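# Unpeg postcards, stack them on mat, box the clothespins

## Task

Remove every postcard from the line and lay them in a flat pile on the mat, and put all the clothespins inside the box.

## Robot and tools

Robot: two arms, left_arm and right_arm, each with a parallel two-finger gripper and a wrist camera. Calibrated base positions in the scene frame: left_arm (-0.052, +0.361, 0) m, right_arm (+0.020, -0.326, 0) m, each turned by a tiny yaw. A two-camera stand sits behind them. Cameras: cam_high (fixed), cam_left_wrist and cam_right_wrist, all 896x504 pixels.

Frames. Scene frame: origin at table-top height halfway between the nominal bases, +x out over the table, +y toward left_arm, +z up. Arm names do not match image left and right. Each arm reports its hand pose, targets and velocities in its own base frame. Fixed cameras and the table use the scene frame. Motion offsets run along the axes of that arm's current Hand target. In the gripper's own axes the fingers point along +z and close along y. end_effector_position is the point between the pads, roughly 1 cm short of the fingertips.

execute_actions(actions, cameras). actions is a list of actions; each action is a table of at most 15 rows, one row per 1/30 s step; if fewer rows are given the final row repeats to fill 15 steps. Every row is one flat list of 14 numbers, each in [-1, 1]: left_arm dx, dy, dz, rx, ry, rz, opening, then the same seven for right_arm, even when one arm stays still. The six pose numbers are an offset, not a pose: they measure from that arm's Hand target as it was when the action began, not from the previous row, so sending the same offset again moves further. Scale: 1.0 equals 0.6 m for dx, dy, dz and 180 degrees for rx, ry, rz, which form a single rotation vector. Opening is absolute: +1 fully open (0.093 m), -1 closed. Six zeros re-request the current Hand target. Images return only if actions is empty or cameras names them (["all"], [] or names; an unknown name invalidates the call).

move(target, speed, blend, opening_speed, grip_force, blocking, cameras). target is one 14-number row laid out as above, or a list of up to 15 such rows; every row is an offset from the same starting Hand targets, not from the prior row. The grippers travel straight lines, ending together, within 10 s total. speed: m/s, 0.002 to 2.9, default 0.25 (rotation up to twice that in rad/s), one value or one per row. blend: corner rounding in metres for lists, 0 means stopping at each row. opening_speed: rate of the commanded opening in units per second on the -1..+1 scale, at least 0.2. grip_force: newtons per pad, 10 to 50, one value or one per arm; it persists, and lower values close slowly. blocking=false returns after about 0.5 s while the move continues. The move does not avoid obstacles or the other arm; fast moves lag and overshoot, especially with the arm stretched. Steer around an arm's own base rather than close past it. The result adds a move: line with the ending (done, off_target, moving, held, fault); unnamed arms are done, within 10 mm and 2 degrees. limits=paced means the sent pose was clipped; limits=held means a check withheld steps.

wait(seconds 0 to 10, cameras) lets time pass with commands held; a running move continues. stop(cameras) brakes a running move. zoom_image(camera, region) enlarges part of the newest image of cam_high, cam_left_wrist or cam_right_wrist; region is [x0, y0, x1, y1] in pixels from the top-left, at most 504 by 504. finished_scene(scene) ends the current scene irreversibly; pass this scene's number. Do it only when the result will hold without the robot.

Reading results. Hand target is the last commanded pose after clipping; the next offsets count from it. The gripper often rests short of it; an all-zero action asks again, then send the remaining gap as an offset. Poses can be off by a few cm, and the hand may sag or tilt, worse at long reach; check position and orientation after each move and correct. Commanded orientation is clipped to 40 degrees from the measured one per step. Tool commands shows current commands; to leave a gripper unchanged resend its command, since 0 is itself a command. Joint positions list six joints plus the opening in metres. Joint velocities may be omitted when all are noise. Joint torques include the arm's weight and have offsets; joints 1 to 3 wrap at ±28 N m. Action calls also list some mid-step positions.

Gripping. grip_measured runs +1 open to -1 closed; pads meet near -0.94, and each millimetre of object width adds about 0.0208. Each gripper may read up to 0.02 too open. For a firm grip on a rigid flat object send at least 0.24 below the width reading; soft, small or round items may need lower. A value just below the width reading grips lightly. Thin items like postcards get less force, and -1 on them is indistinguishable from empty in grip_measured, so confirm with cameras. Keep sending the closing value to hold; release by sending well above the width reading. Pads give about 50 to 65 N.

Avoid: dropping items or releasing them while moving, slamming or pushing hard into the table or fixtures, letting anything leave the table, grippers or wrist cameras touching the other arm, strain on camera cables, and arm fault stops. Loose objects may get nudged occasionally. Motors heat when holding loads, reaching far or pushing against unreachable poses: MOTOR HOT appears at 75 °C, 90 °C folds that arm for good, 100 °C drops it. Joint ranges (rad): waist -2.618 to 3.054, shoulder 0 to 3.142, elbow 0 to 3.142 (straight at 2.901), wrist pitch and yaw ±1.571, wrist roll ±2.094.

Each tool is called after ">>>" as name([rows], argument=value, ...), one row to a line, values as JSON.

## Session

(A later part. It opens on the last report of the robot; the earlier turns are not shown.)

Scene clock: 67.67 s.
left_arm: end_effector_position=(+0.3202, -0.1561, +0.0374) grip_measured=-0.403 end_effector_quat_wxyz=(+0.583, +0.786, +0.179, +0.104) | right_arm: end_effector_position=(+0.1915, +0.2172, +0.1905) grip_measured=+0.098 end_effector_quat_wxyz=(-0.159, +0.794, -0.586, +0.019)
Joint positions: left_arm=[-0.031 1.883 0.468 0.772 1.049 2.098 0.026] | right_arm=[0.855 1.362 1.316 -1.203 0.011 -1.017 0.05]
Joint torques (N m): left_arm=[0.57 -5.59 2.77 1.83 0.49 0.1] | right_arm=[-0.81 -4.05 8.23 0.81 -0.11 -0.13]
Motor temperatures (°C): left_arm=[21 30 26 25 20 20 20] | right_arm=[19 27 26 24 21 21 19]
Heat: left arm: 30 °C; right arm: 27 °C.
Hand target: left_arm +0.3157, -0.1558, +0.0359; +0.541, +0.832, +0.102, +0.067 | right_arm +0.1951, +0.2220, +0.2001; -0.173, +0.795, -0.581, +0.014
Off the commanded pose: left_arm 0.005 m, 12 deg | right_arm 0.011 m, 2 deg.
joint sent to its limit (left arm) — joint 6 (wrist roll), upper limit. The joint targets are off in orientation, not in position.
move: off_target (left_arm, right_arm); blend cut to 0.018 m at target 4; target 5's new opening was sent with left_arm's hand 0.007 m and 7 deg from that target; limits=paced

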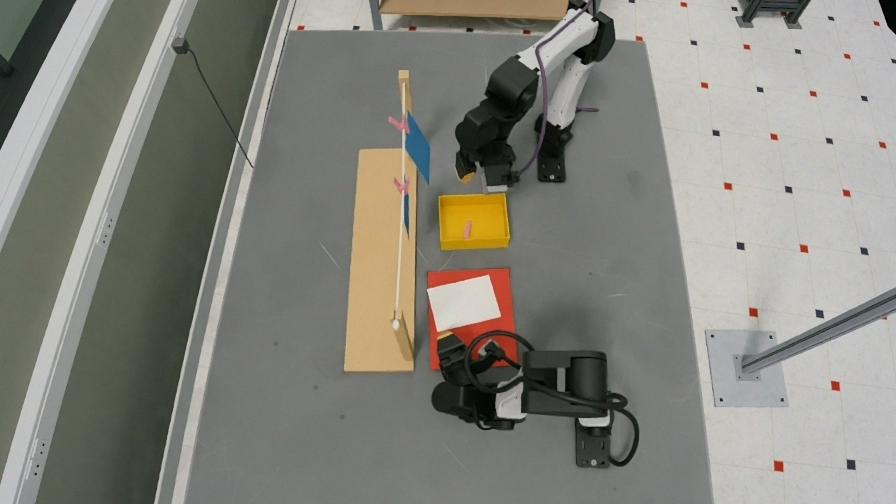

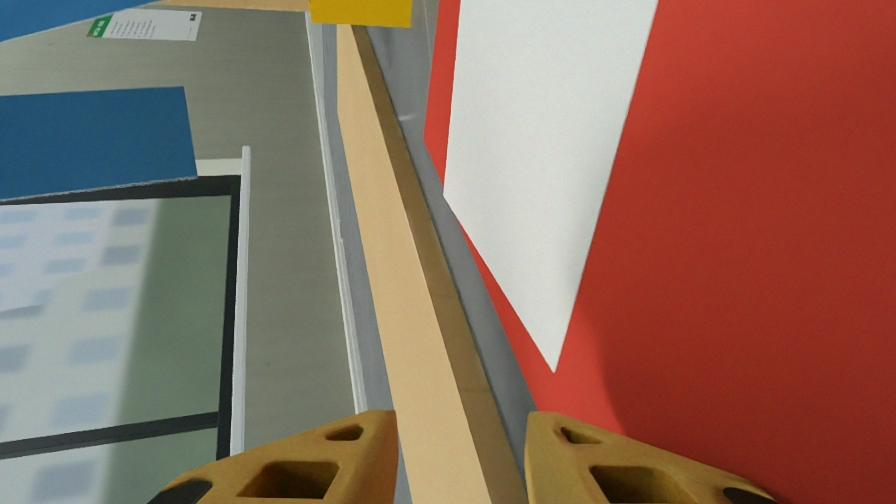

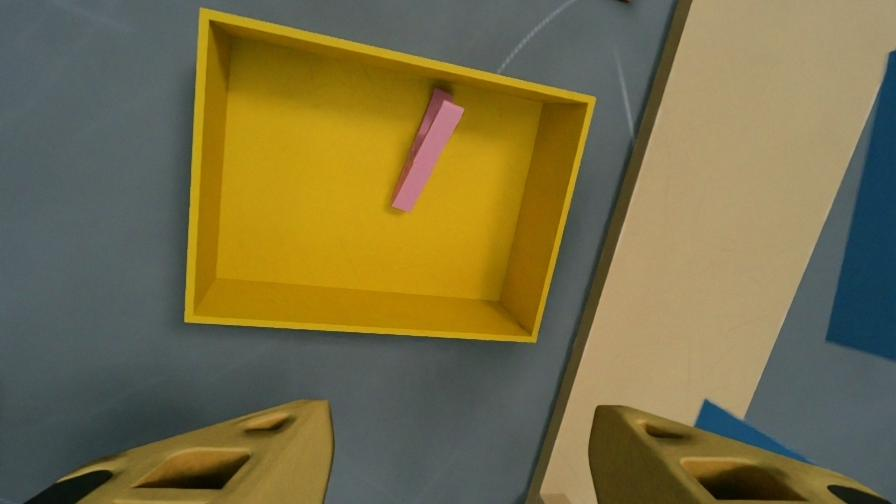

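>>> move([
  [0.0023,0.1395,-0.0723,-0.036,0.005,-0.077,0.2,-0.0072,-0.1587,-0.2328,-0.0154,-0.154,0.078,0.4],
  [-0.0088,0.2598,-0.0067,-0.2383,0.0312,-0.5152,0.2,0.024,-0.3303,-0.2388,-0.0256,-0.2567,0.1298,0.4],
], speed=[0.4,0.55], blend=[0.03,0], cameras=["all"])

Scene clock: 73.73 s.
left_arm: end_effector_position=(+0.3263, -0.2167, +0.1768) grip_measured=+0.197 end_effector_quat_wxyz=(+0.645, +0.276, +0.658, -0.274) | right_arm: end_effector_position=(+0.3499, +0.2233, +0.3791) grip_measured=+0.399 end_effector_quat_wxyz=(-0.377, +0.592, -0.625, -0.342)
Joint positions: left_arm=[-0.431 1.481 0.355 1.106 0.369 0.003 0.055] | right_arm=[0.221 1.987 2.49 -1.585 -0.993 -1.026 0.064]
Joint torques (N m): left_arm=[-0.4 -5.46 4.42 2.57 -0.24 0.1] | right_arm=[-0.62 -8.13 6.94 1.07 -0.66 0.06]
Heat: left arm: 29 °C; right arm: 27 °C.
Hand target: left_arm +0.3250, -0.2150, +0.1801; +0.654, +0.270, +0.653, -0.271 | right_arm +0.3498, +0.2239, +0.3900; -0.354, +0.612, -0.612, -0.353
Off the commanded pose: left_arm 0.004 m, 1 deg | right_arm 0.011 m, 4 deg.
joint read past its limit (right arm) — joint 4 (wrist pitch), lower limit.
joint sent to its limit (right arm) — joint 4 (wrist pitch), lower limit. The joint targets are off in orientation, not in position.
move: off_target (right_arm)

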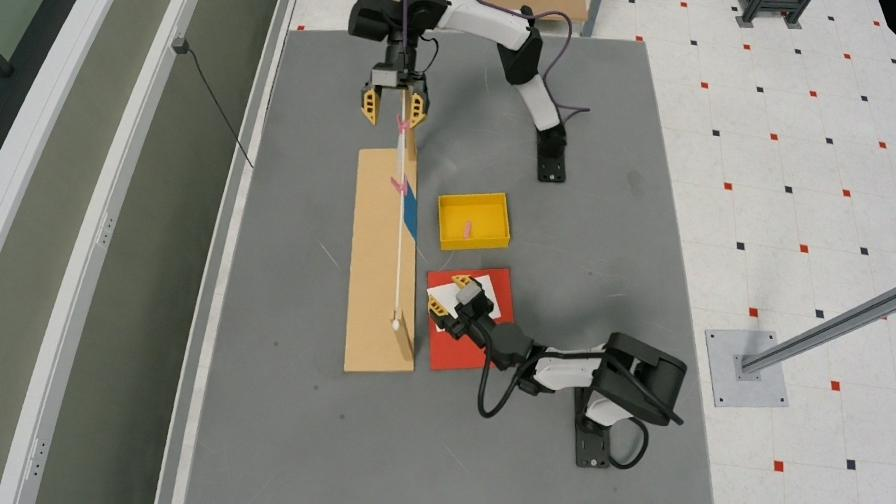

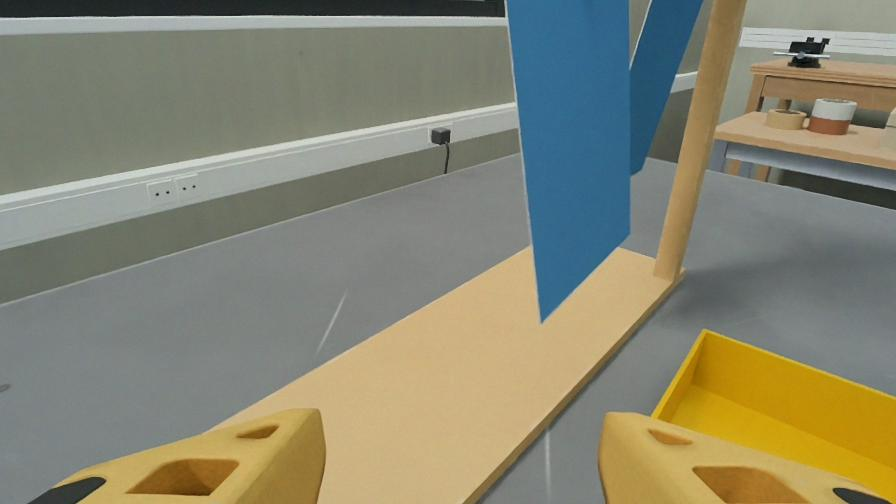

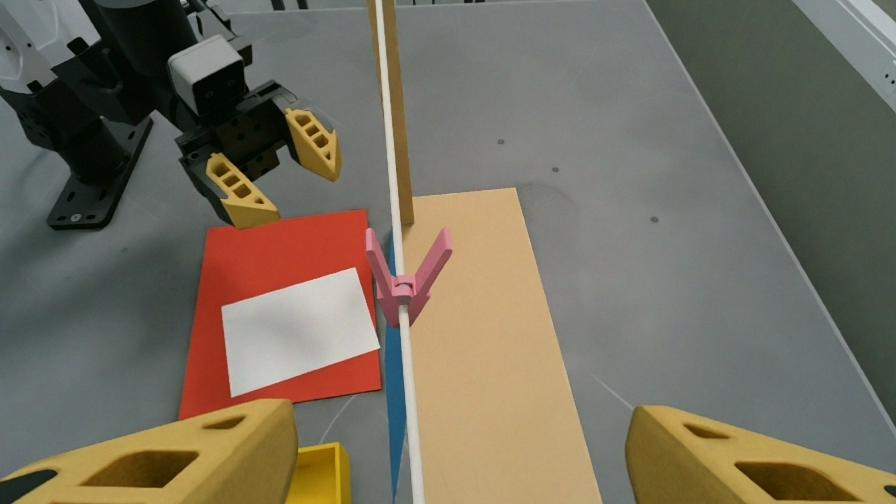

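>>> wait(seconds=0.2, cameras=["cam_left_wrist", "cam_right_wrist"])

Scene clock: 75.00 s.
left_arm: end_effector_position=(+0.3264, -0.2167, +0.1769) grip_measured=+0.197 end_effector_quat_wxyz=(+0.645, +0.276, +0.658, -0.274) | right_arm: end_effector_position=(+0.3499, +0.2233, +0.3791) grip_measured=+0.399 end_effector_quat_wxyz=(-0.377, +0.592, -0.625, -0.342)
Joint positions: left_arm=[-0.431 1.481 0.355 1.106 0.369 0.003 0.055] | right_arm=[0.221 1.987 2.49 -1.585 -0.993 -1.026 0.064]
Joint torques (N m): left_arm=[-0.42 -5.45 4.42 2.55 -0.26 0.1] | right_arm=[-0.5 -8.06 6.78 0.98 -0.65 0.06]
Heat: left arm: 29 °C; right arm: 27 °C.
Hand target: left_arm +0.3250, -0.2150, +0.1802; +0.654, +0.271, +0.653, -0.271 | right_arm +0.3498, +0.2239, +0.3900; -0.354, +0.612, -0.612, -0.353
Tool commands: left_gripper/opening=+0.2 right_gripper/opening=+0.4
Off the commanded pose: left_arm 0.004 m, 1 deg | right_arm 0.011 m, 4 deg.
joint read past its limit (right arm) — joint 4 (wrist pitch), lower limit.
wait: 0.20 s; at rest from the start
Images, in order (width x height): cam_left_wrist 896x504, cam_right_wrist 896x504.

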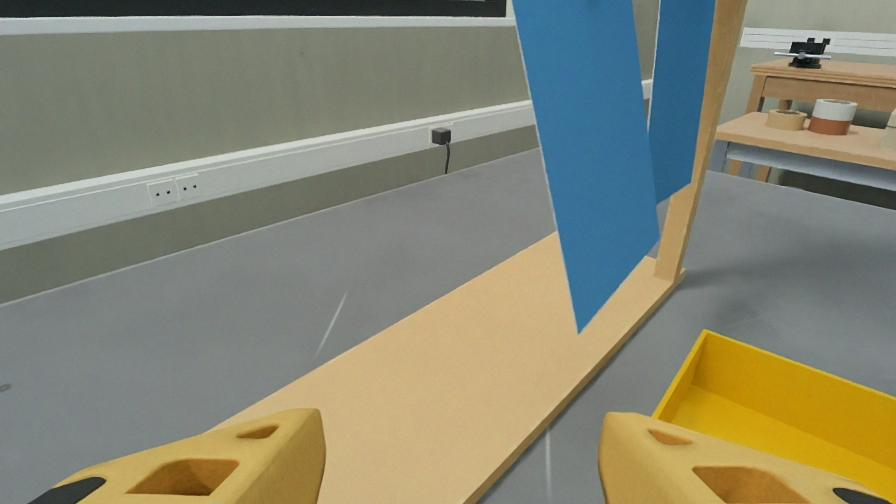

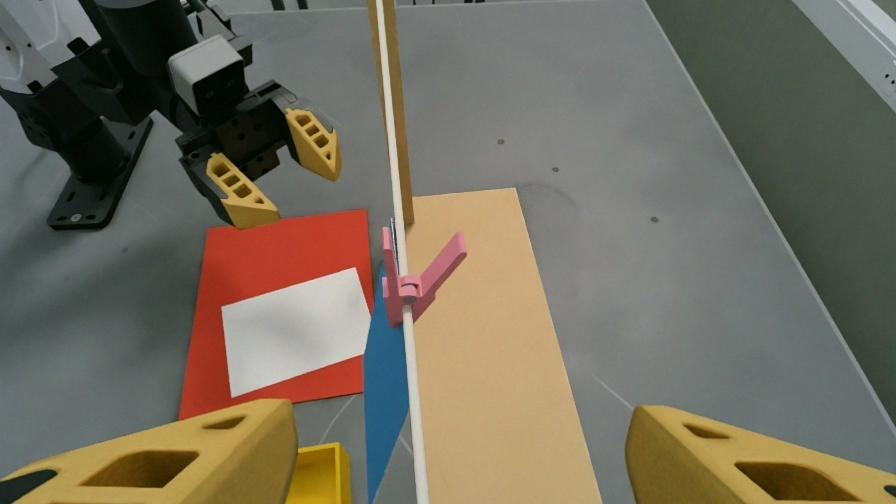

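>>> move([
  [0.0103,0.0142,0.1627,0,0,0,0.6,0.0092,0.018,0.0873,0,0,0,0.4],
  [0.012,-0.0342,0.225,0.1944,0,0,0.6,0.0092,0.018,0.0873,0,0,0,0.4],
  [0.012,-0.0342,0.225,0.1944,0,0,-1,0.0092,0.018,0.0873,0,0,0,0.4],
], speed=[0.22,0.25,0.1], blend=[0.01,0,0], opening_speed=2, cameras=["all"])

Scene clock: 80.67 s.
left_arm: end_effector_position=(+0.4008, -0.3229, +0.1735) grip_measured=-0.970 end_effector_quat_wxyz=(+0.547, +0.452, +0.541, -0.451) | right_arm: end_effector_position=(+0.3431, +0.2681, +0.3470) grip_measured=+0.399 end_effector_quat_wxyz=(-0.337, +0.611, -0.620, -0.359)
Joint positions: left_arm=[-0.402 2.065 1.064 1.01 0.983 0 0] | right_arm=[0.343 1.987 2.356 -1.457 -0.951 -0.961 0.064]
Joint torques (N m): left_arm=[0.36 -8.51 8.49 1.66 0.02 0.11] | right_arm=[-0.32 -11.93 3.95 1.12 -0.43 0.03]
Heat: left arm: 29 °C; right arm: 28 °C.
Hand target: left_arm +0.4060, -0.3249, +0.1729; +0.542, +0.454, +0.541, -0.455 | right_arm +0.3390, +0.2666, +0.3591; -0.354, +0.612, -0.612, -0.353
Off the commanded pose: left_arm 0.006 m, 1 deg | right_arm 0.013 m, 2 deg.
move: off_target (right_arm)

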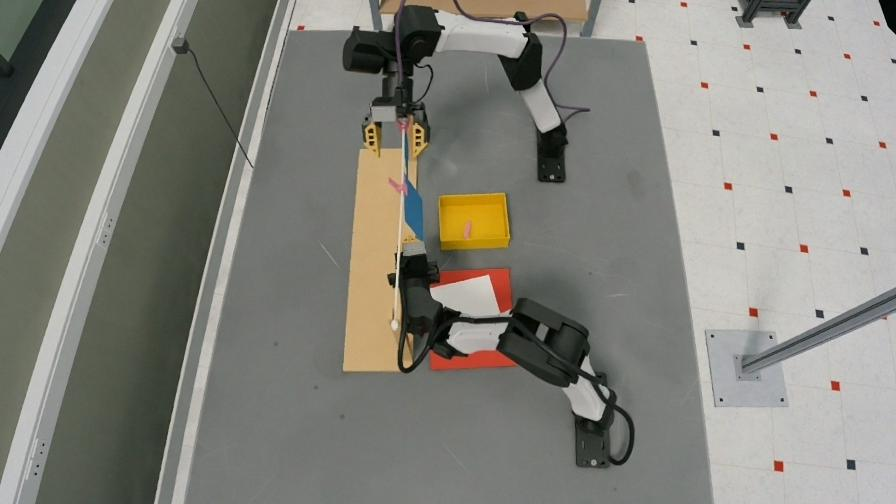

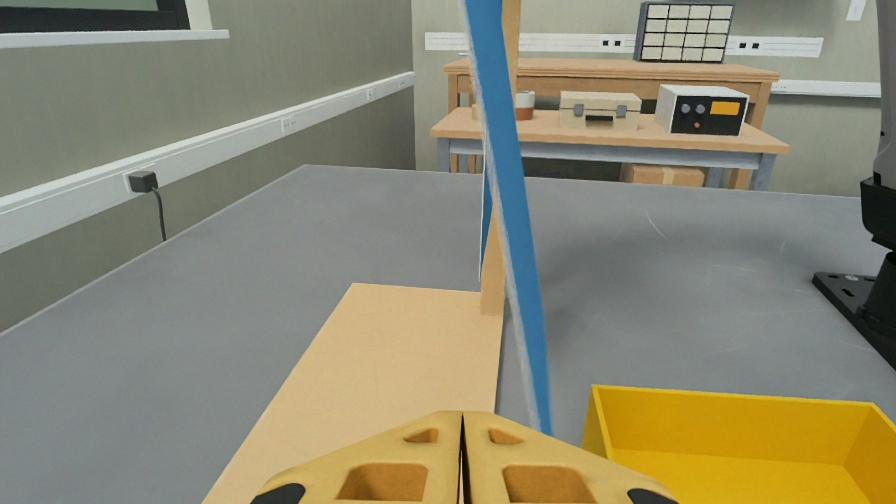

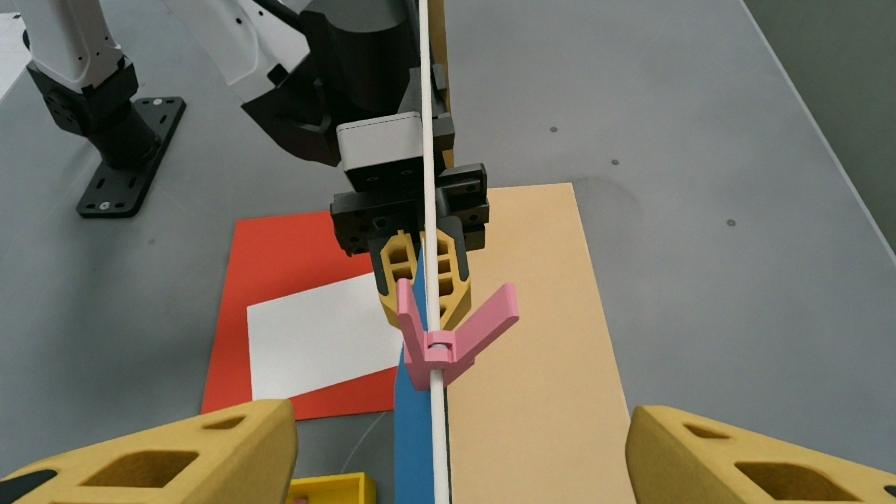

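>>> move([
  [0,-0.0073,-0.0637,-0.1,0,0,0.6,0,0,0,0,0,0,0.4],
  [0,-0.0173,-0.074,-0.194,0,0,0.6,0,0,0,0,0,0,0.4],
  [0,0.0003,0.017,0,0,0,0.6,0,0,0,0,0,0,0.4],
  [0,0.0003,0.017,0,0,0,-1,0,0,0,0,0,0,0.4],
], speed=[0.25,0.25,0.25,0.1], blend=[0.01,0.006,0,0], opening_speed=1.4, cameras=["all"])

Scene clock: 86.80 s.
left_arm: end_effector_position=(+0.4024, -0.3333, +0.1736) grip_measured=-0.970 end_effector_quat_wxyz=(+0.546, +0.452, +0.541, -0.452) | right_arm: end_effector_position=(+0.3431, +0.2681, +0.3470) grip_measured=+0.399 end_effector_quat_wxyz=(-0.337, +0.611, -0.620, -0.359)
Joint positions: left_arm=[-0.424 2.081 1.092 0.997 0.963 -0.002 0] | right_arm=[0.343 1.987 2.356 -1.457 -0.951 -0.961 0.064]
Joint torques (N m): left_arm=[0.46 -8.68 8.65 1.68 0.02 0.13] | right_arm=[-0.13 -11.89 4 1.19 -0.47 0]
Heat: left arm: 29 °C; right arm: 29 °C.
Hand target: left_arm +0.4079, -0.3351, +0.1730; +0.542, +0.454, +0.541, -0.455 | right_arm +0.3390, +0.2666, +0.3591; -0.354, +0.612, -0.612, -0.353
Off the commanded pose: left_arm 0.006 m, 1 deg | right_arm 0.013 m, 2 deg.
move: off_target (right_arm)

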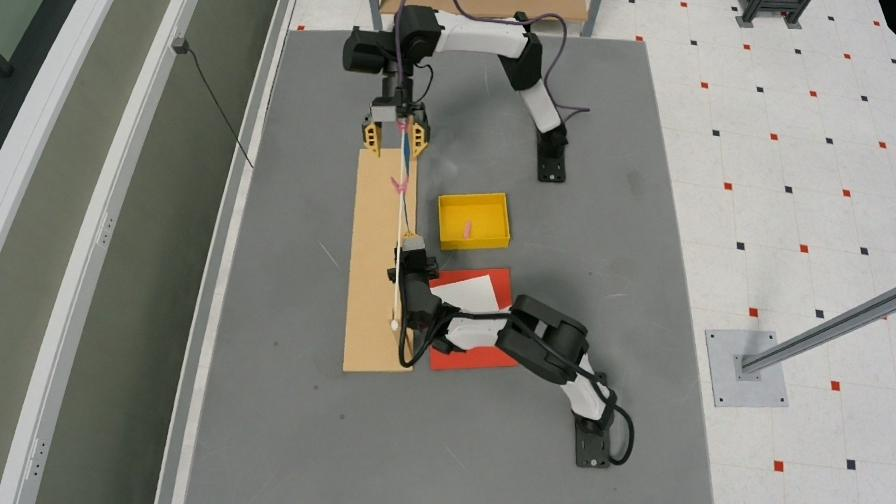

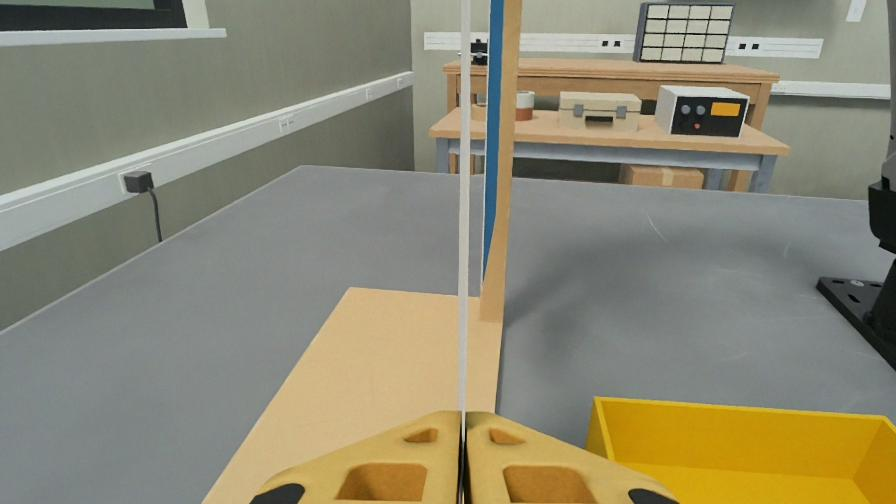

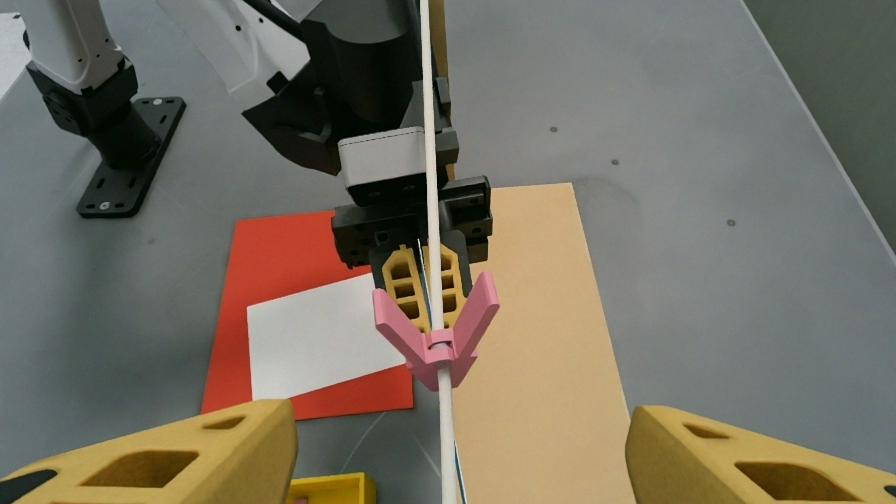

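>>> zoom_image(camera="cam_left_wrist", region=[400, 380, 520, 500])

>>> zoom_image(camera="cam_right_wrist", region=[300, 200, 560, 460])

Scaled by 4.200 from the camera's 896x504 image, which has a finer 1280x720 frame.

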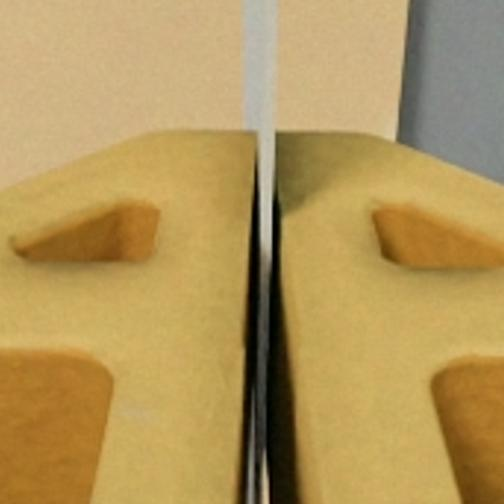

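Scaled by 1.938 from the camera's 896x504 image, which has a finer 1280x720 frame.

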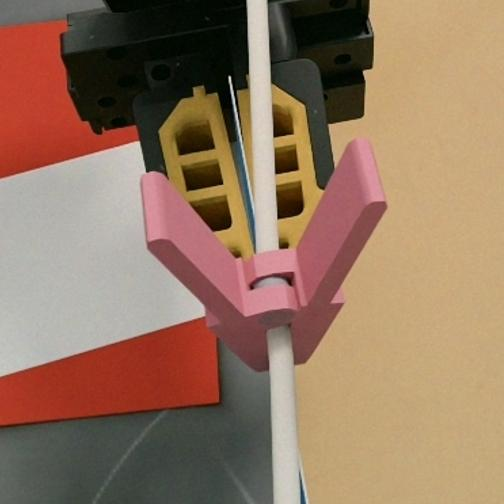

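>>> move(target=[0,0,0,0,0,0,-1,0.0053,0.0083,0.0877,0,0,0,0.4], speed=0.13, cameras=["cam_right_wrist"])

Scene clock: 89.67 s.
left_arm: end_effector_position=(+0.4024, -0.3333, +0.1736) grip_measured=-0.970 end_effector_quat_wxyz=(+0.546, +0.452, +0.541, -0.452) | right_arm: end_effector_position=(+0.3387, +0.3128, +0.3129) grip_measured=+0.399 end_effector_quat_wxyz=(-0.332, +0.611, -0.623, -0.359)
Joint positions: left_arm=[-0.424 2.081 1.092 0.997 0.963 -0.002 0] | right_arm=[0.458 1.916 2.084 -1.142 -0.888 -0.802 0.064]
Joint torques (N m): left_arm=[0.44 -8.66 8.57 1.68 0.02 0.13] | right_arm=[-0.14 -12.96 4.44 1.36 -0.35 0.01]
Heat: left arm: 29 °C; right arm: 30 °C.
Hand target: left_arm +0.4079, -0.3351, +0.1730; +0.542, +0.454, +0.541, -0.455 | right_arm +0.3341, +0.3106, +0.3298; -0.354, +0.612, -0.612, -0.353
Off the commanded pose: left_arm 0.006 m, 1 deg | right_arm 0.018 m, 3 deg.
move: off_target (right_arm)
Images, in order (width x height): cam_right_wrist 896x504.

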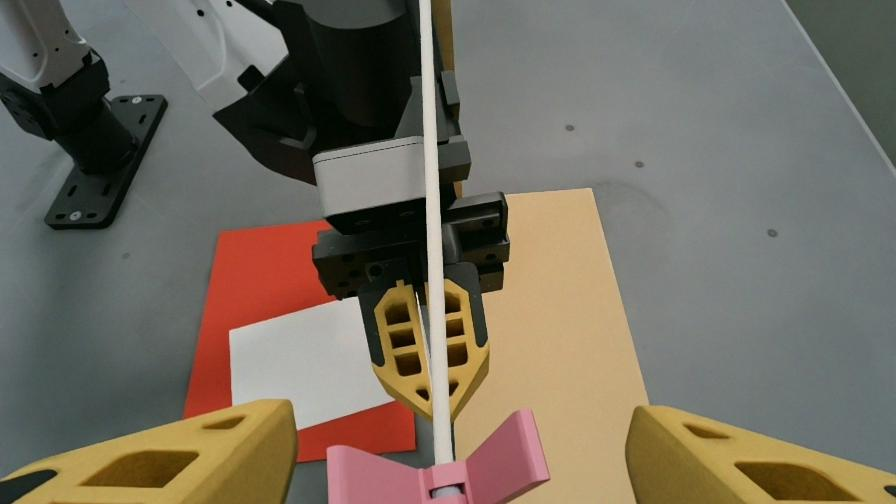

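>>> move([
  [0,0,0,0,0,0,-1,0,0,0,0,0,0,-1],
  [0,0,0,0,0,0,-1,-0.0433,0,-0.025,0,0,0,-1],
  [0,0,0,0,0,0,-1,-0.0433,0,-0.15,0,0,0,-1],
], speed=[0.1,0.12,0.3], blend=[0,0.01,0], opening_speed=1.3, cameras=["all"])

Scene clock: 92.87 s.
left_arm: end_effector_position=(+0.4024, -0.3333, +0.1734) grip_measured=-0.970 end_effector_quat_wxyz=(+0.546, +0.452, +0.542, -0.452) | right_arm: end_effector_position=(+0.3375, +0.2424, +0.3886) grip_measured=-0.768 end_effector_quat_wxyz=(-0.367, +0.589, -0.631, -0.347)
Joint positions: left_arm=[-0.424 2.081 1.092 0.996 0.963 -0.002 0] | right_arm=[0.285 1.988 2.541 -1.582 -0.96 -0.93 0.008]
Joint torques (N m): left_arm=[0.47 -8.69 8.57 1.7 0.02 0.13] | right_arm=[-0.06 -8.21 5.94 1.03 -0.66 -0.19]
Heat: left arm: 29 °C; right arm: 30 °C.
Hand target: left_arm +0.4079, -0.3351, +0.1730; +0.542, +0.454, +0.541, -0.455 | right_arm +0.3341, +0.2456, +0.3974; -0.354, +0.612, -0.612, -0.353
Off the commanded pose: left_arm 0.006 m, 1 deg | right_arm 0.010 m, 4 deg.
joint read past its limit (right arm) — joint 4 (wrist pitch), lower limit.
joint sent to its limit (right arm) — joint 4 (wrist pitch), lower limit. The joint targets are off in orientation, not in position.
move: off_target (right_arm)

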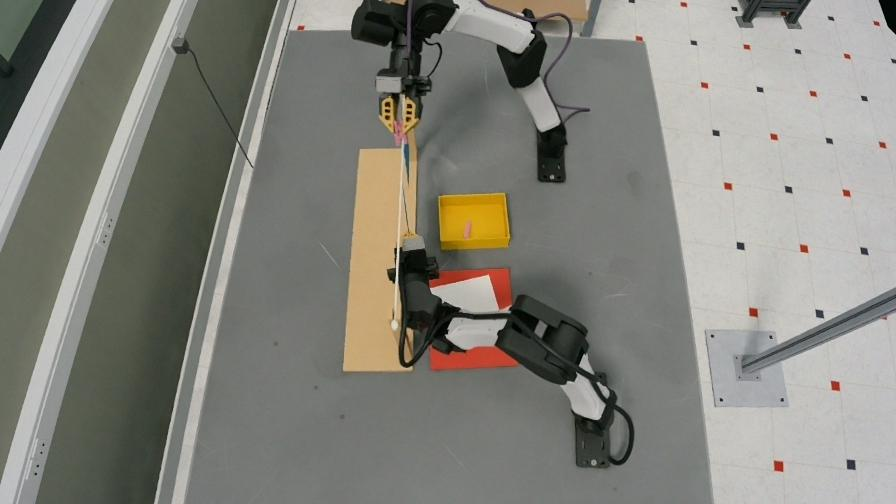

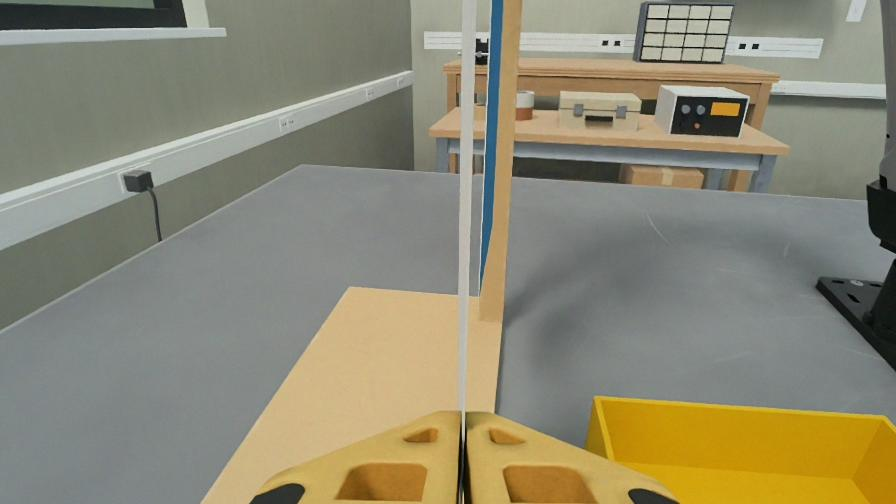

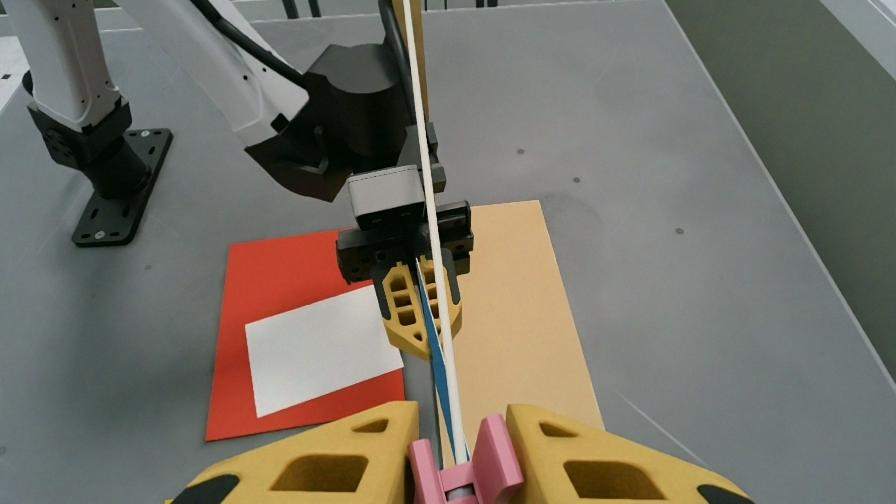

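>>> move([
  [0.0217,-0.069,-0.0208,0,0,0,-1,0.0008,0.0568,-0.0102,0,0,0,-1],
  [0.005,-0.1525,-0.171,0.0526,0.0731,0.2923,-1,0.083,0.1402,0.0142,0.0128,0.1284,-0.0649,-1],
  [0.1467,-0.148,-0.2787,0.0877,0.1219,0.4872,-1,0.4057,0.2668,0.1888,0.0256,0.2567,-0.1298,-1],
  [0.2267,-0.1472,-0.2742,0.0877,0.1219,0.4872,-0.4,0.4633,0.2701,0.2222,0.0256,0.2567,-0.1298,0.1],
  [0.2267,-0.1523,-0.3487,0.0877,0.1219,0.4872,-0.4,0.2757,0.2701,0.1138,0.0256,0.2567,-0.1298,0.1],
], speed=[0.18,0.45,0.45,0.09,0.16], blend=[0.015,0.03,0.015,0,0], opening_speed=1.0, cameras=["all"])

Scene clock: 103.03 s.
left_arm: end_effector_position=(+0.2857, -0.1454, +0.0373) grip_measured=-0.403 end_effector_quat_wxyz=(+0.587, +0.780, +0.188, +0.110) | right_arm: end_effector_position=(+0.1695, +0.2177, +0.2105) grip_measured=+0.098 end_effector_quat_wxyz=(-0.159, +0.799, -0.580, +0.012)
Joint positions: left_arm=[0.008 1.81 0.312 0.857 1.069 2.098 0.026] | right_arm=[0.919 1.331 1.374 -1.293 0.017 -0.969 0.05]
Joint torques (N m): left_arm=[0.72 -4.57 2.37 1.84 0.46 0.1] | right_arm=[0.18 -3.79 7.95 0.79 0.11 0.1]
Heat: left arm: 29 °C; right arm: 29 °C.
Hand target: left_arm +0.2816, -0.1450, +0.0367; +0.540, +0.833, +0.102, +0.066 | right_arm +0.1722, +0.2221, +0.2199; -0.173, +0.795, -0.581, +0.015
Off the commanded pose: left_arm 0.004 m, 14 deg | right_arm 0.011 m, 2 deg.
joint sent to its limit (left arm) — joint 6 (wrist roll), upper limit. The joint targets are off in orientation, not in position.
move: off_target (left_arm, right_arm); target 4's new opening was sent with left_arm's hand 0.005 m and 8 deg from that target

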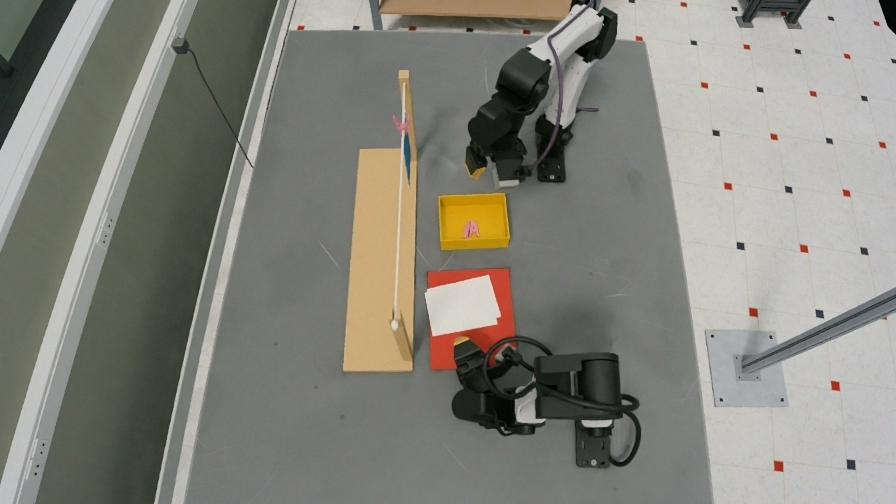

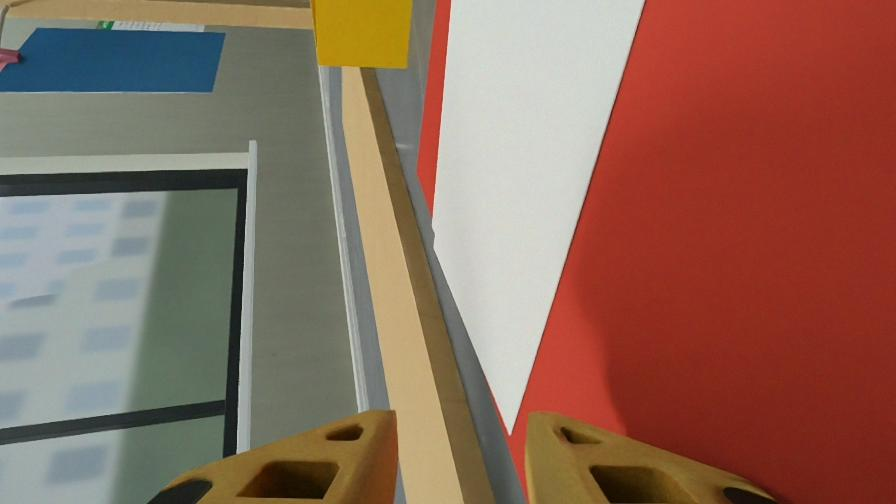

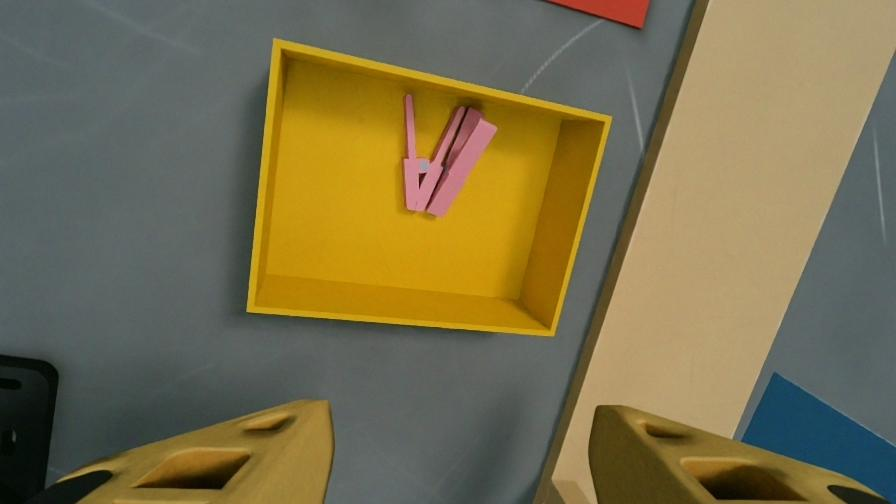

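>>> move([
  [0,0.1268,-0.0565,-0.036,0.005,-0.077,0.9,0.0718,-0.0583,-0.1375,0.041,-0.061,0.016,0.4],
  [-0.0083,0.3675,0.2383,-0.2383,0.0312,-0.5152,0.9,0.2028,-0.2093,-0.2398,0.1026,-0.1535,0.0396,0.4],
  [0.0417,0.4255,0.3767,-0.2383,0.0312,-0.5152,0.9,0.2028,-0.2093,-0.2398,0.1026,-0.1535,0.0396,0.4],
  [0.0645,0.4585,0.4508,-0.0877,-0.1219,-0.4872,0.9,0.2028,-0.2093,-0.2398,0.1026,-0.1535,0.0396,0.4],
  [0.0645,0.4585,0.4508,-0.0877,-0.1219,-0.4872,-1,0.2028,-0.2093,-0.2398,0.1026,-0.1535,0.0396,0.4],
  [0.1535,0.4912,0.4605,-0.1097,-0.0898,-0.3234,-1,0.2028,-0.2093,-0.2398,0.1026,-0.1535,0.0396,0.4],
], speed=[0.35,0.55,0.28,0.25,0.1,0.25], blend=[0.03,0.03,0.01,0,0,0], opening_speed=1.5, cameras=["all"])

Scene clock: 113.90 s.
left_arm: end_effector_position=(+0.4593, -0.4792, +0.1937) grip_measured=-0.970 end_effector_quat_wxyz=(+0.640, +0.574, +0.413, -0.300) | right_arm: end_effector_position=(+0.2936, +0.1031, +0.3597) grip_measured=+0.398 end_effector_quat_wxyz=(-0.415, +0.698, -0.576, -0.097)
Joint positions: left_arm=[-0.632 2.439 1.832 0.606 0.754 0.509 0] | right_arm=[-0.056 1.52 1.95 -1.556 -0.787 -1.63 0.064]
Joint torques (N m): left_arm=[-0.21 -11.81 10.09 1.88 -0.03 0.22] | right_arm=[-0.7 -4.37 7.28 0.91 -0.63 -0.11]
Heat: left arm: 29 °C; right arm: 27 °C.
Hand target: left_arm +0.4610, -0.4840, +0.1933; +0.641, +0.579, +0.405, -0.299 | right_arm +0.2946, +0.1051, +0.3700; -0.431, +0.700, -0.561, -0.093
Off the commanded pose: left_arm 0.005 m, 1 deg | right_arm 0.011 m, 3 deg.
move: off_target (right_arm)

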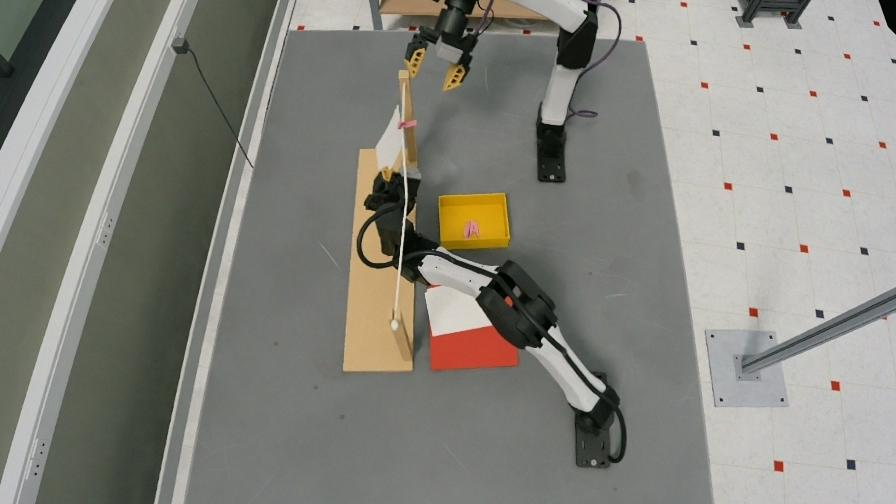

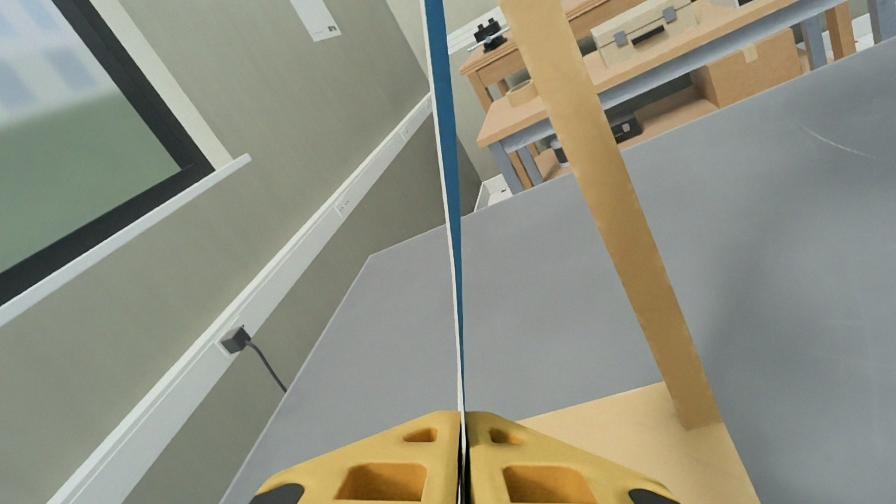

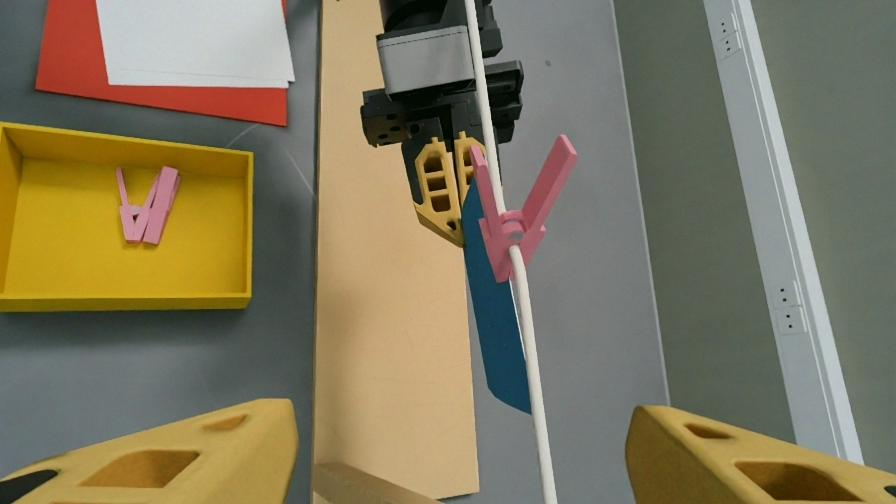

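>>> zoom_image(camera="cam_left_wrist", region=[400, 380, 520, 500])

>>> zoom_image(camera="cam_right_wrist", region=[360, 100, 640, 440])

Scaled by 4.200 from the camera's 896x504 image, which has a finer 1280x720 frame.

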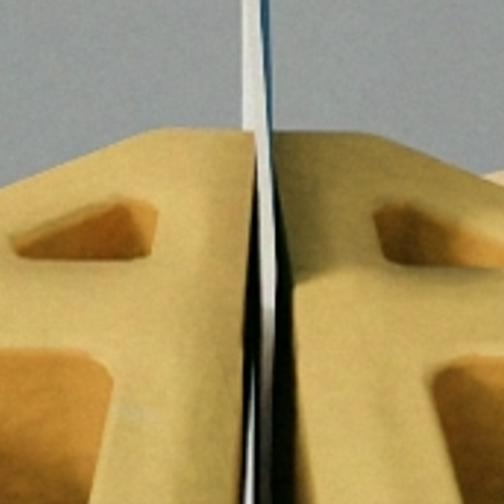

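Scaled by 1.482 from the camera's 896x504 image, which has a finer 1280x720 frame.

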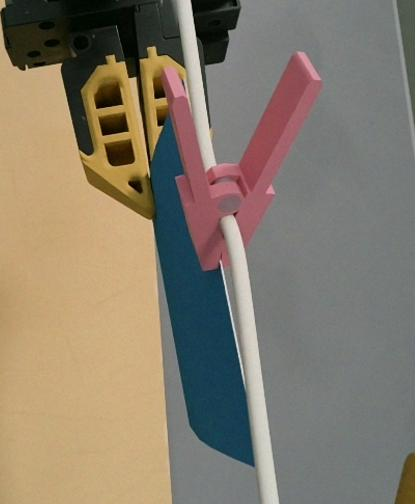

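>>> move(target=[0,0,0,0,0,0,-1,-0.0225,-0.0373,0.1678,0,0,0,0.4], speed=0.18, cameras=["cam_right_wrist"])

Scene clock: 116.63 s.
left_arm: end_effector_position=(+0.4593, -0.4792, +0.1935) grip_measured=-0.970 end_effector_quat_wxyz=(+0.640, +0.574, +0.413, -0.300) | right_arm: end_effector_position=(+0.3435, +0.1836, +0.3268) grip_measured=+0.398 end_effector_quat_wxyz=(-0.424, +0.703, -0.563, -0.094)
Joint positions: left_arm=[-0.632 2.439 1.832 0.606 0.754 0.51 0] | right_arm=[0.225 1.573 1.793 -1.119 -0.652 -1.33 0.064]
Joint torques (N m): left_arm=[-0.23 -11.82 10.09 1.89 -0.03 0.22] | right_arm=[0.13 -6.58 4.3 1.43 -0.34 0.13]
Heat: left arm: 30 °C; right arm: 27 °C.
Hand target: left_arm +0.4610, -0.4840, +0.1933; +0.641, +0.579, +0.405, -0.299 | right_arm +0.3449, +0.1859, +0.3279; -0.431, +0.700, -0.561, -0.093
Off the commanded pose: left_arm 0.005 m, 1 deg | right_arm 0.003 m, 1 deg.
move: done
Images, in order (width x height): cam_right_wrist 896x504.

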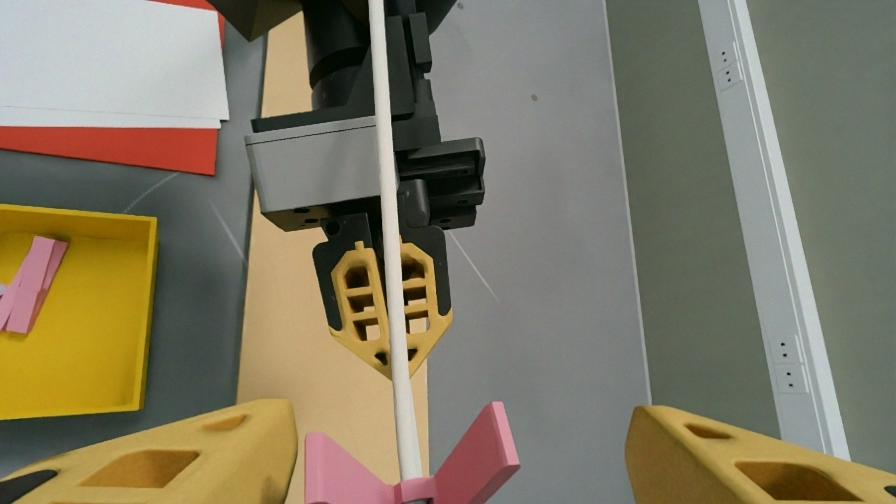

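>>> move([
  [0,0,0,0,0,0,-1,0,0.015,0,0,0,0,0.4],
  [0,0,0,0,0,0,-1,0,0.015,0,0,0,0,-1],
  [0,0,0,0,0,0,-1,-0.0355,0.015,-0.0352,0,0,0,-1],
  [0,0,0,0,0,0,-1,-0.0355,0.015,-0.18,0,0,0,-1],
], speed=[0.1,0.1,0.12,0.3], blend=[0,0,0.01,0], opening_speed=1.3, cameras=["all"])

Scene clock: 120.87 s.
left_arm: end_effector_position=(+0.4593, -0.4792, +0.1917) grip_measured=-0.970 end_effector_quat_wxyz=(+0.637, +0.576, +0.415, -0.300) | right_arm: end_effector_position=(+0.2927, +0.1221, +0.3952) grip_measured=-0.752 end_effector_quat_wxyz=(-0.429, +0.691, -0.576, -0.085)
Joint positions: left_arm=[-0.632 2.439 1.832 0.596 0.754 0.513 0] | right_arm=[0.025 1.56 2.138 -1.581 -0.748 -1.497 0.009]
Joint torques (N m): left_arm=[-0.21 -11.85 10.09 2 -0.03 0.2] | right_arm=[-0.28 -4.56 5.35 1.14 -0.62 -0.19]
Heat: left arm: 30 °C; right arm: 27 °C.
Hand target: left_arm +0.4610, -0.4840, +0.1933; +0.641, +0.579, +0.405, -0.299 | right_arm +0.2914, +0.1245, +0.4025; -0.431, +0.701, -0.561, -0.093
Off the commanded pose: left_arm 0.005 m, 1 deg | right_arm 0.008 m, 2 deg.
joint sent to its limit (right arm) — joint 4 (wrist pitch), lower limit. The joint targets still meet the commanded pose.
move: done; target 2's new opening was sent with right_arm's hand 0.011 m and 2 deg from that target

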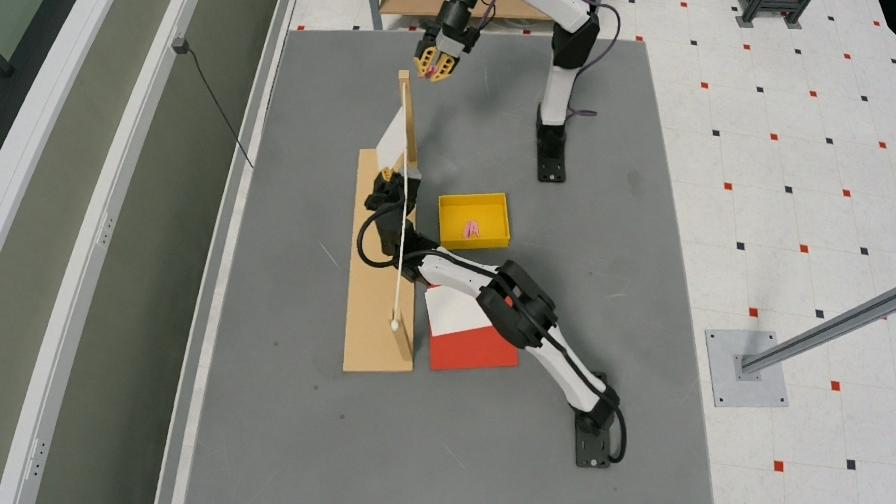

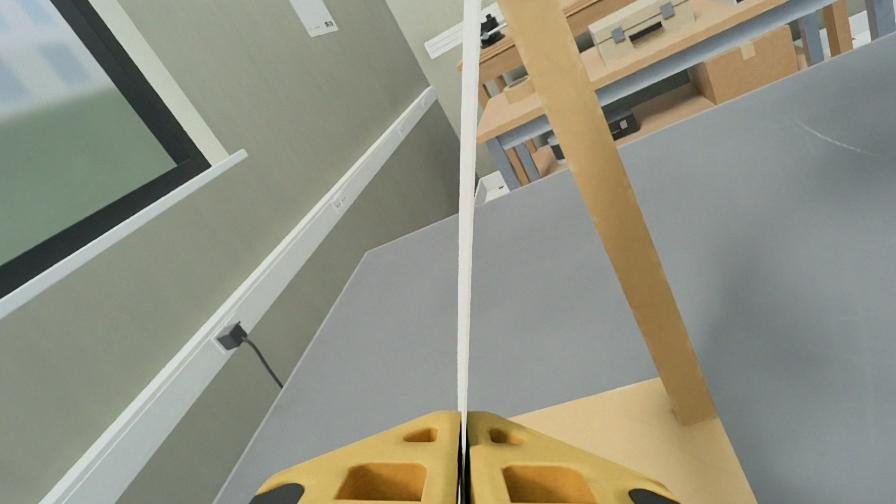

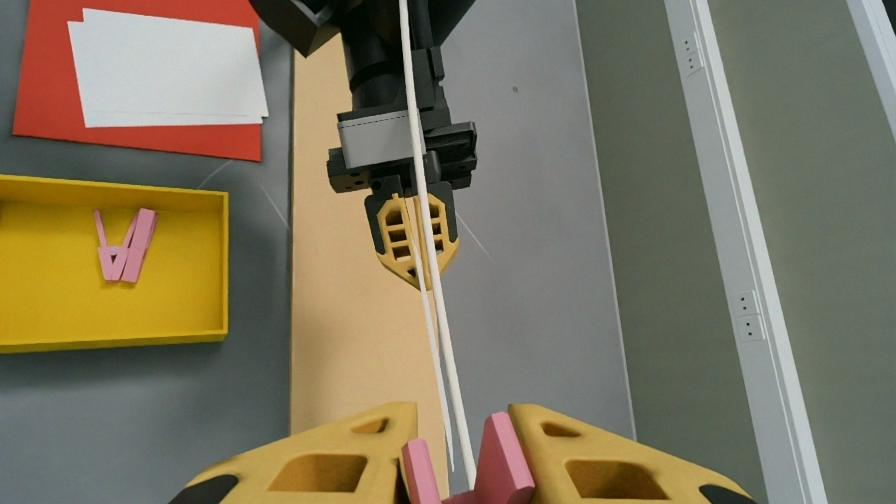

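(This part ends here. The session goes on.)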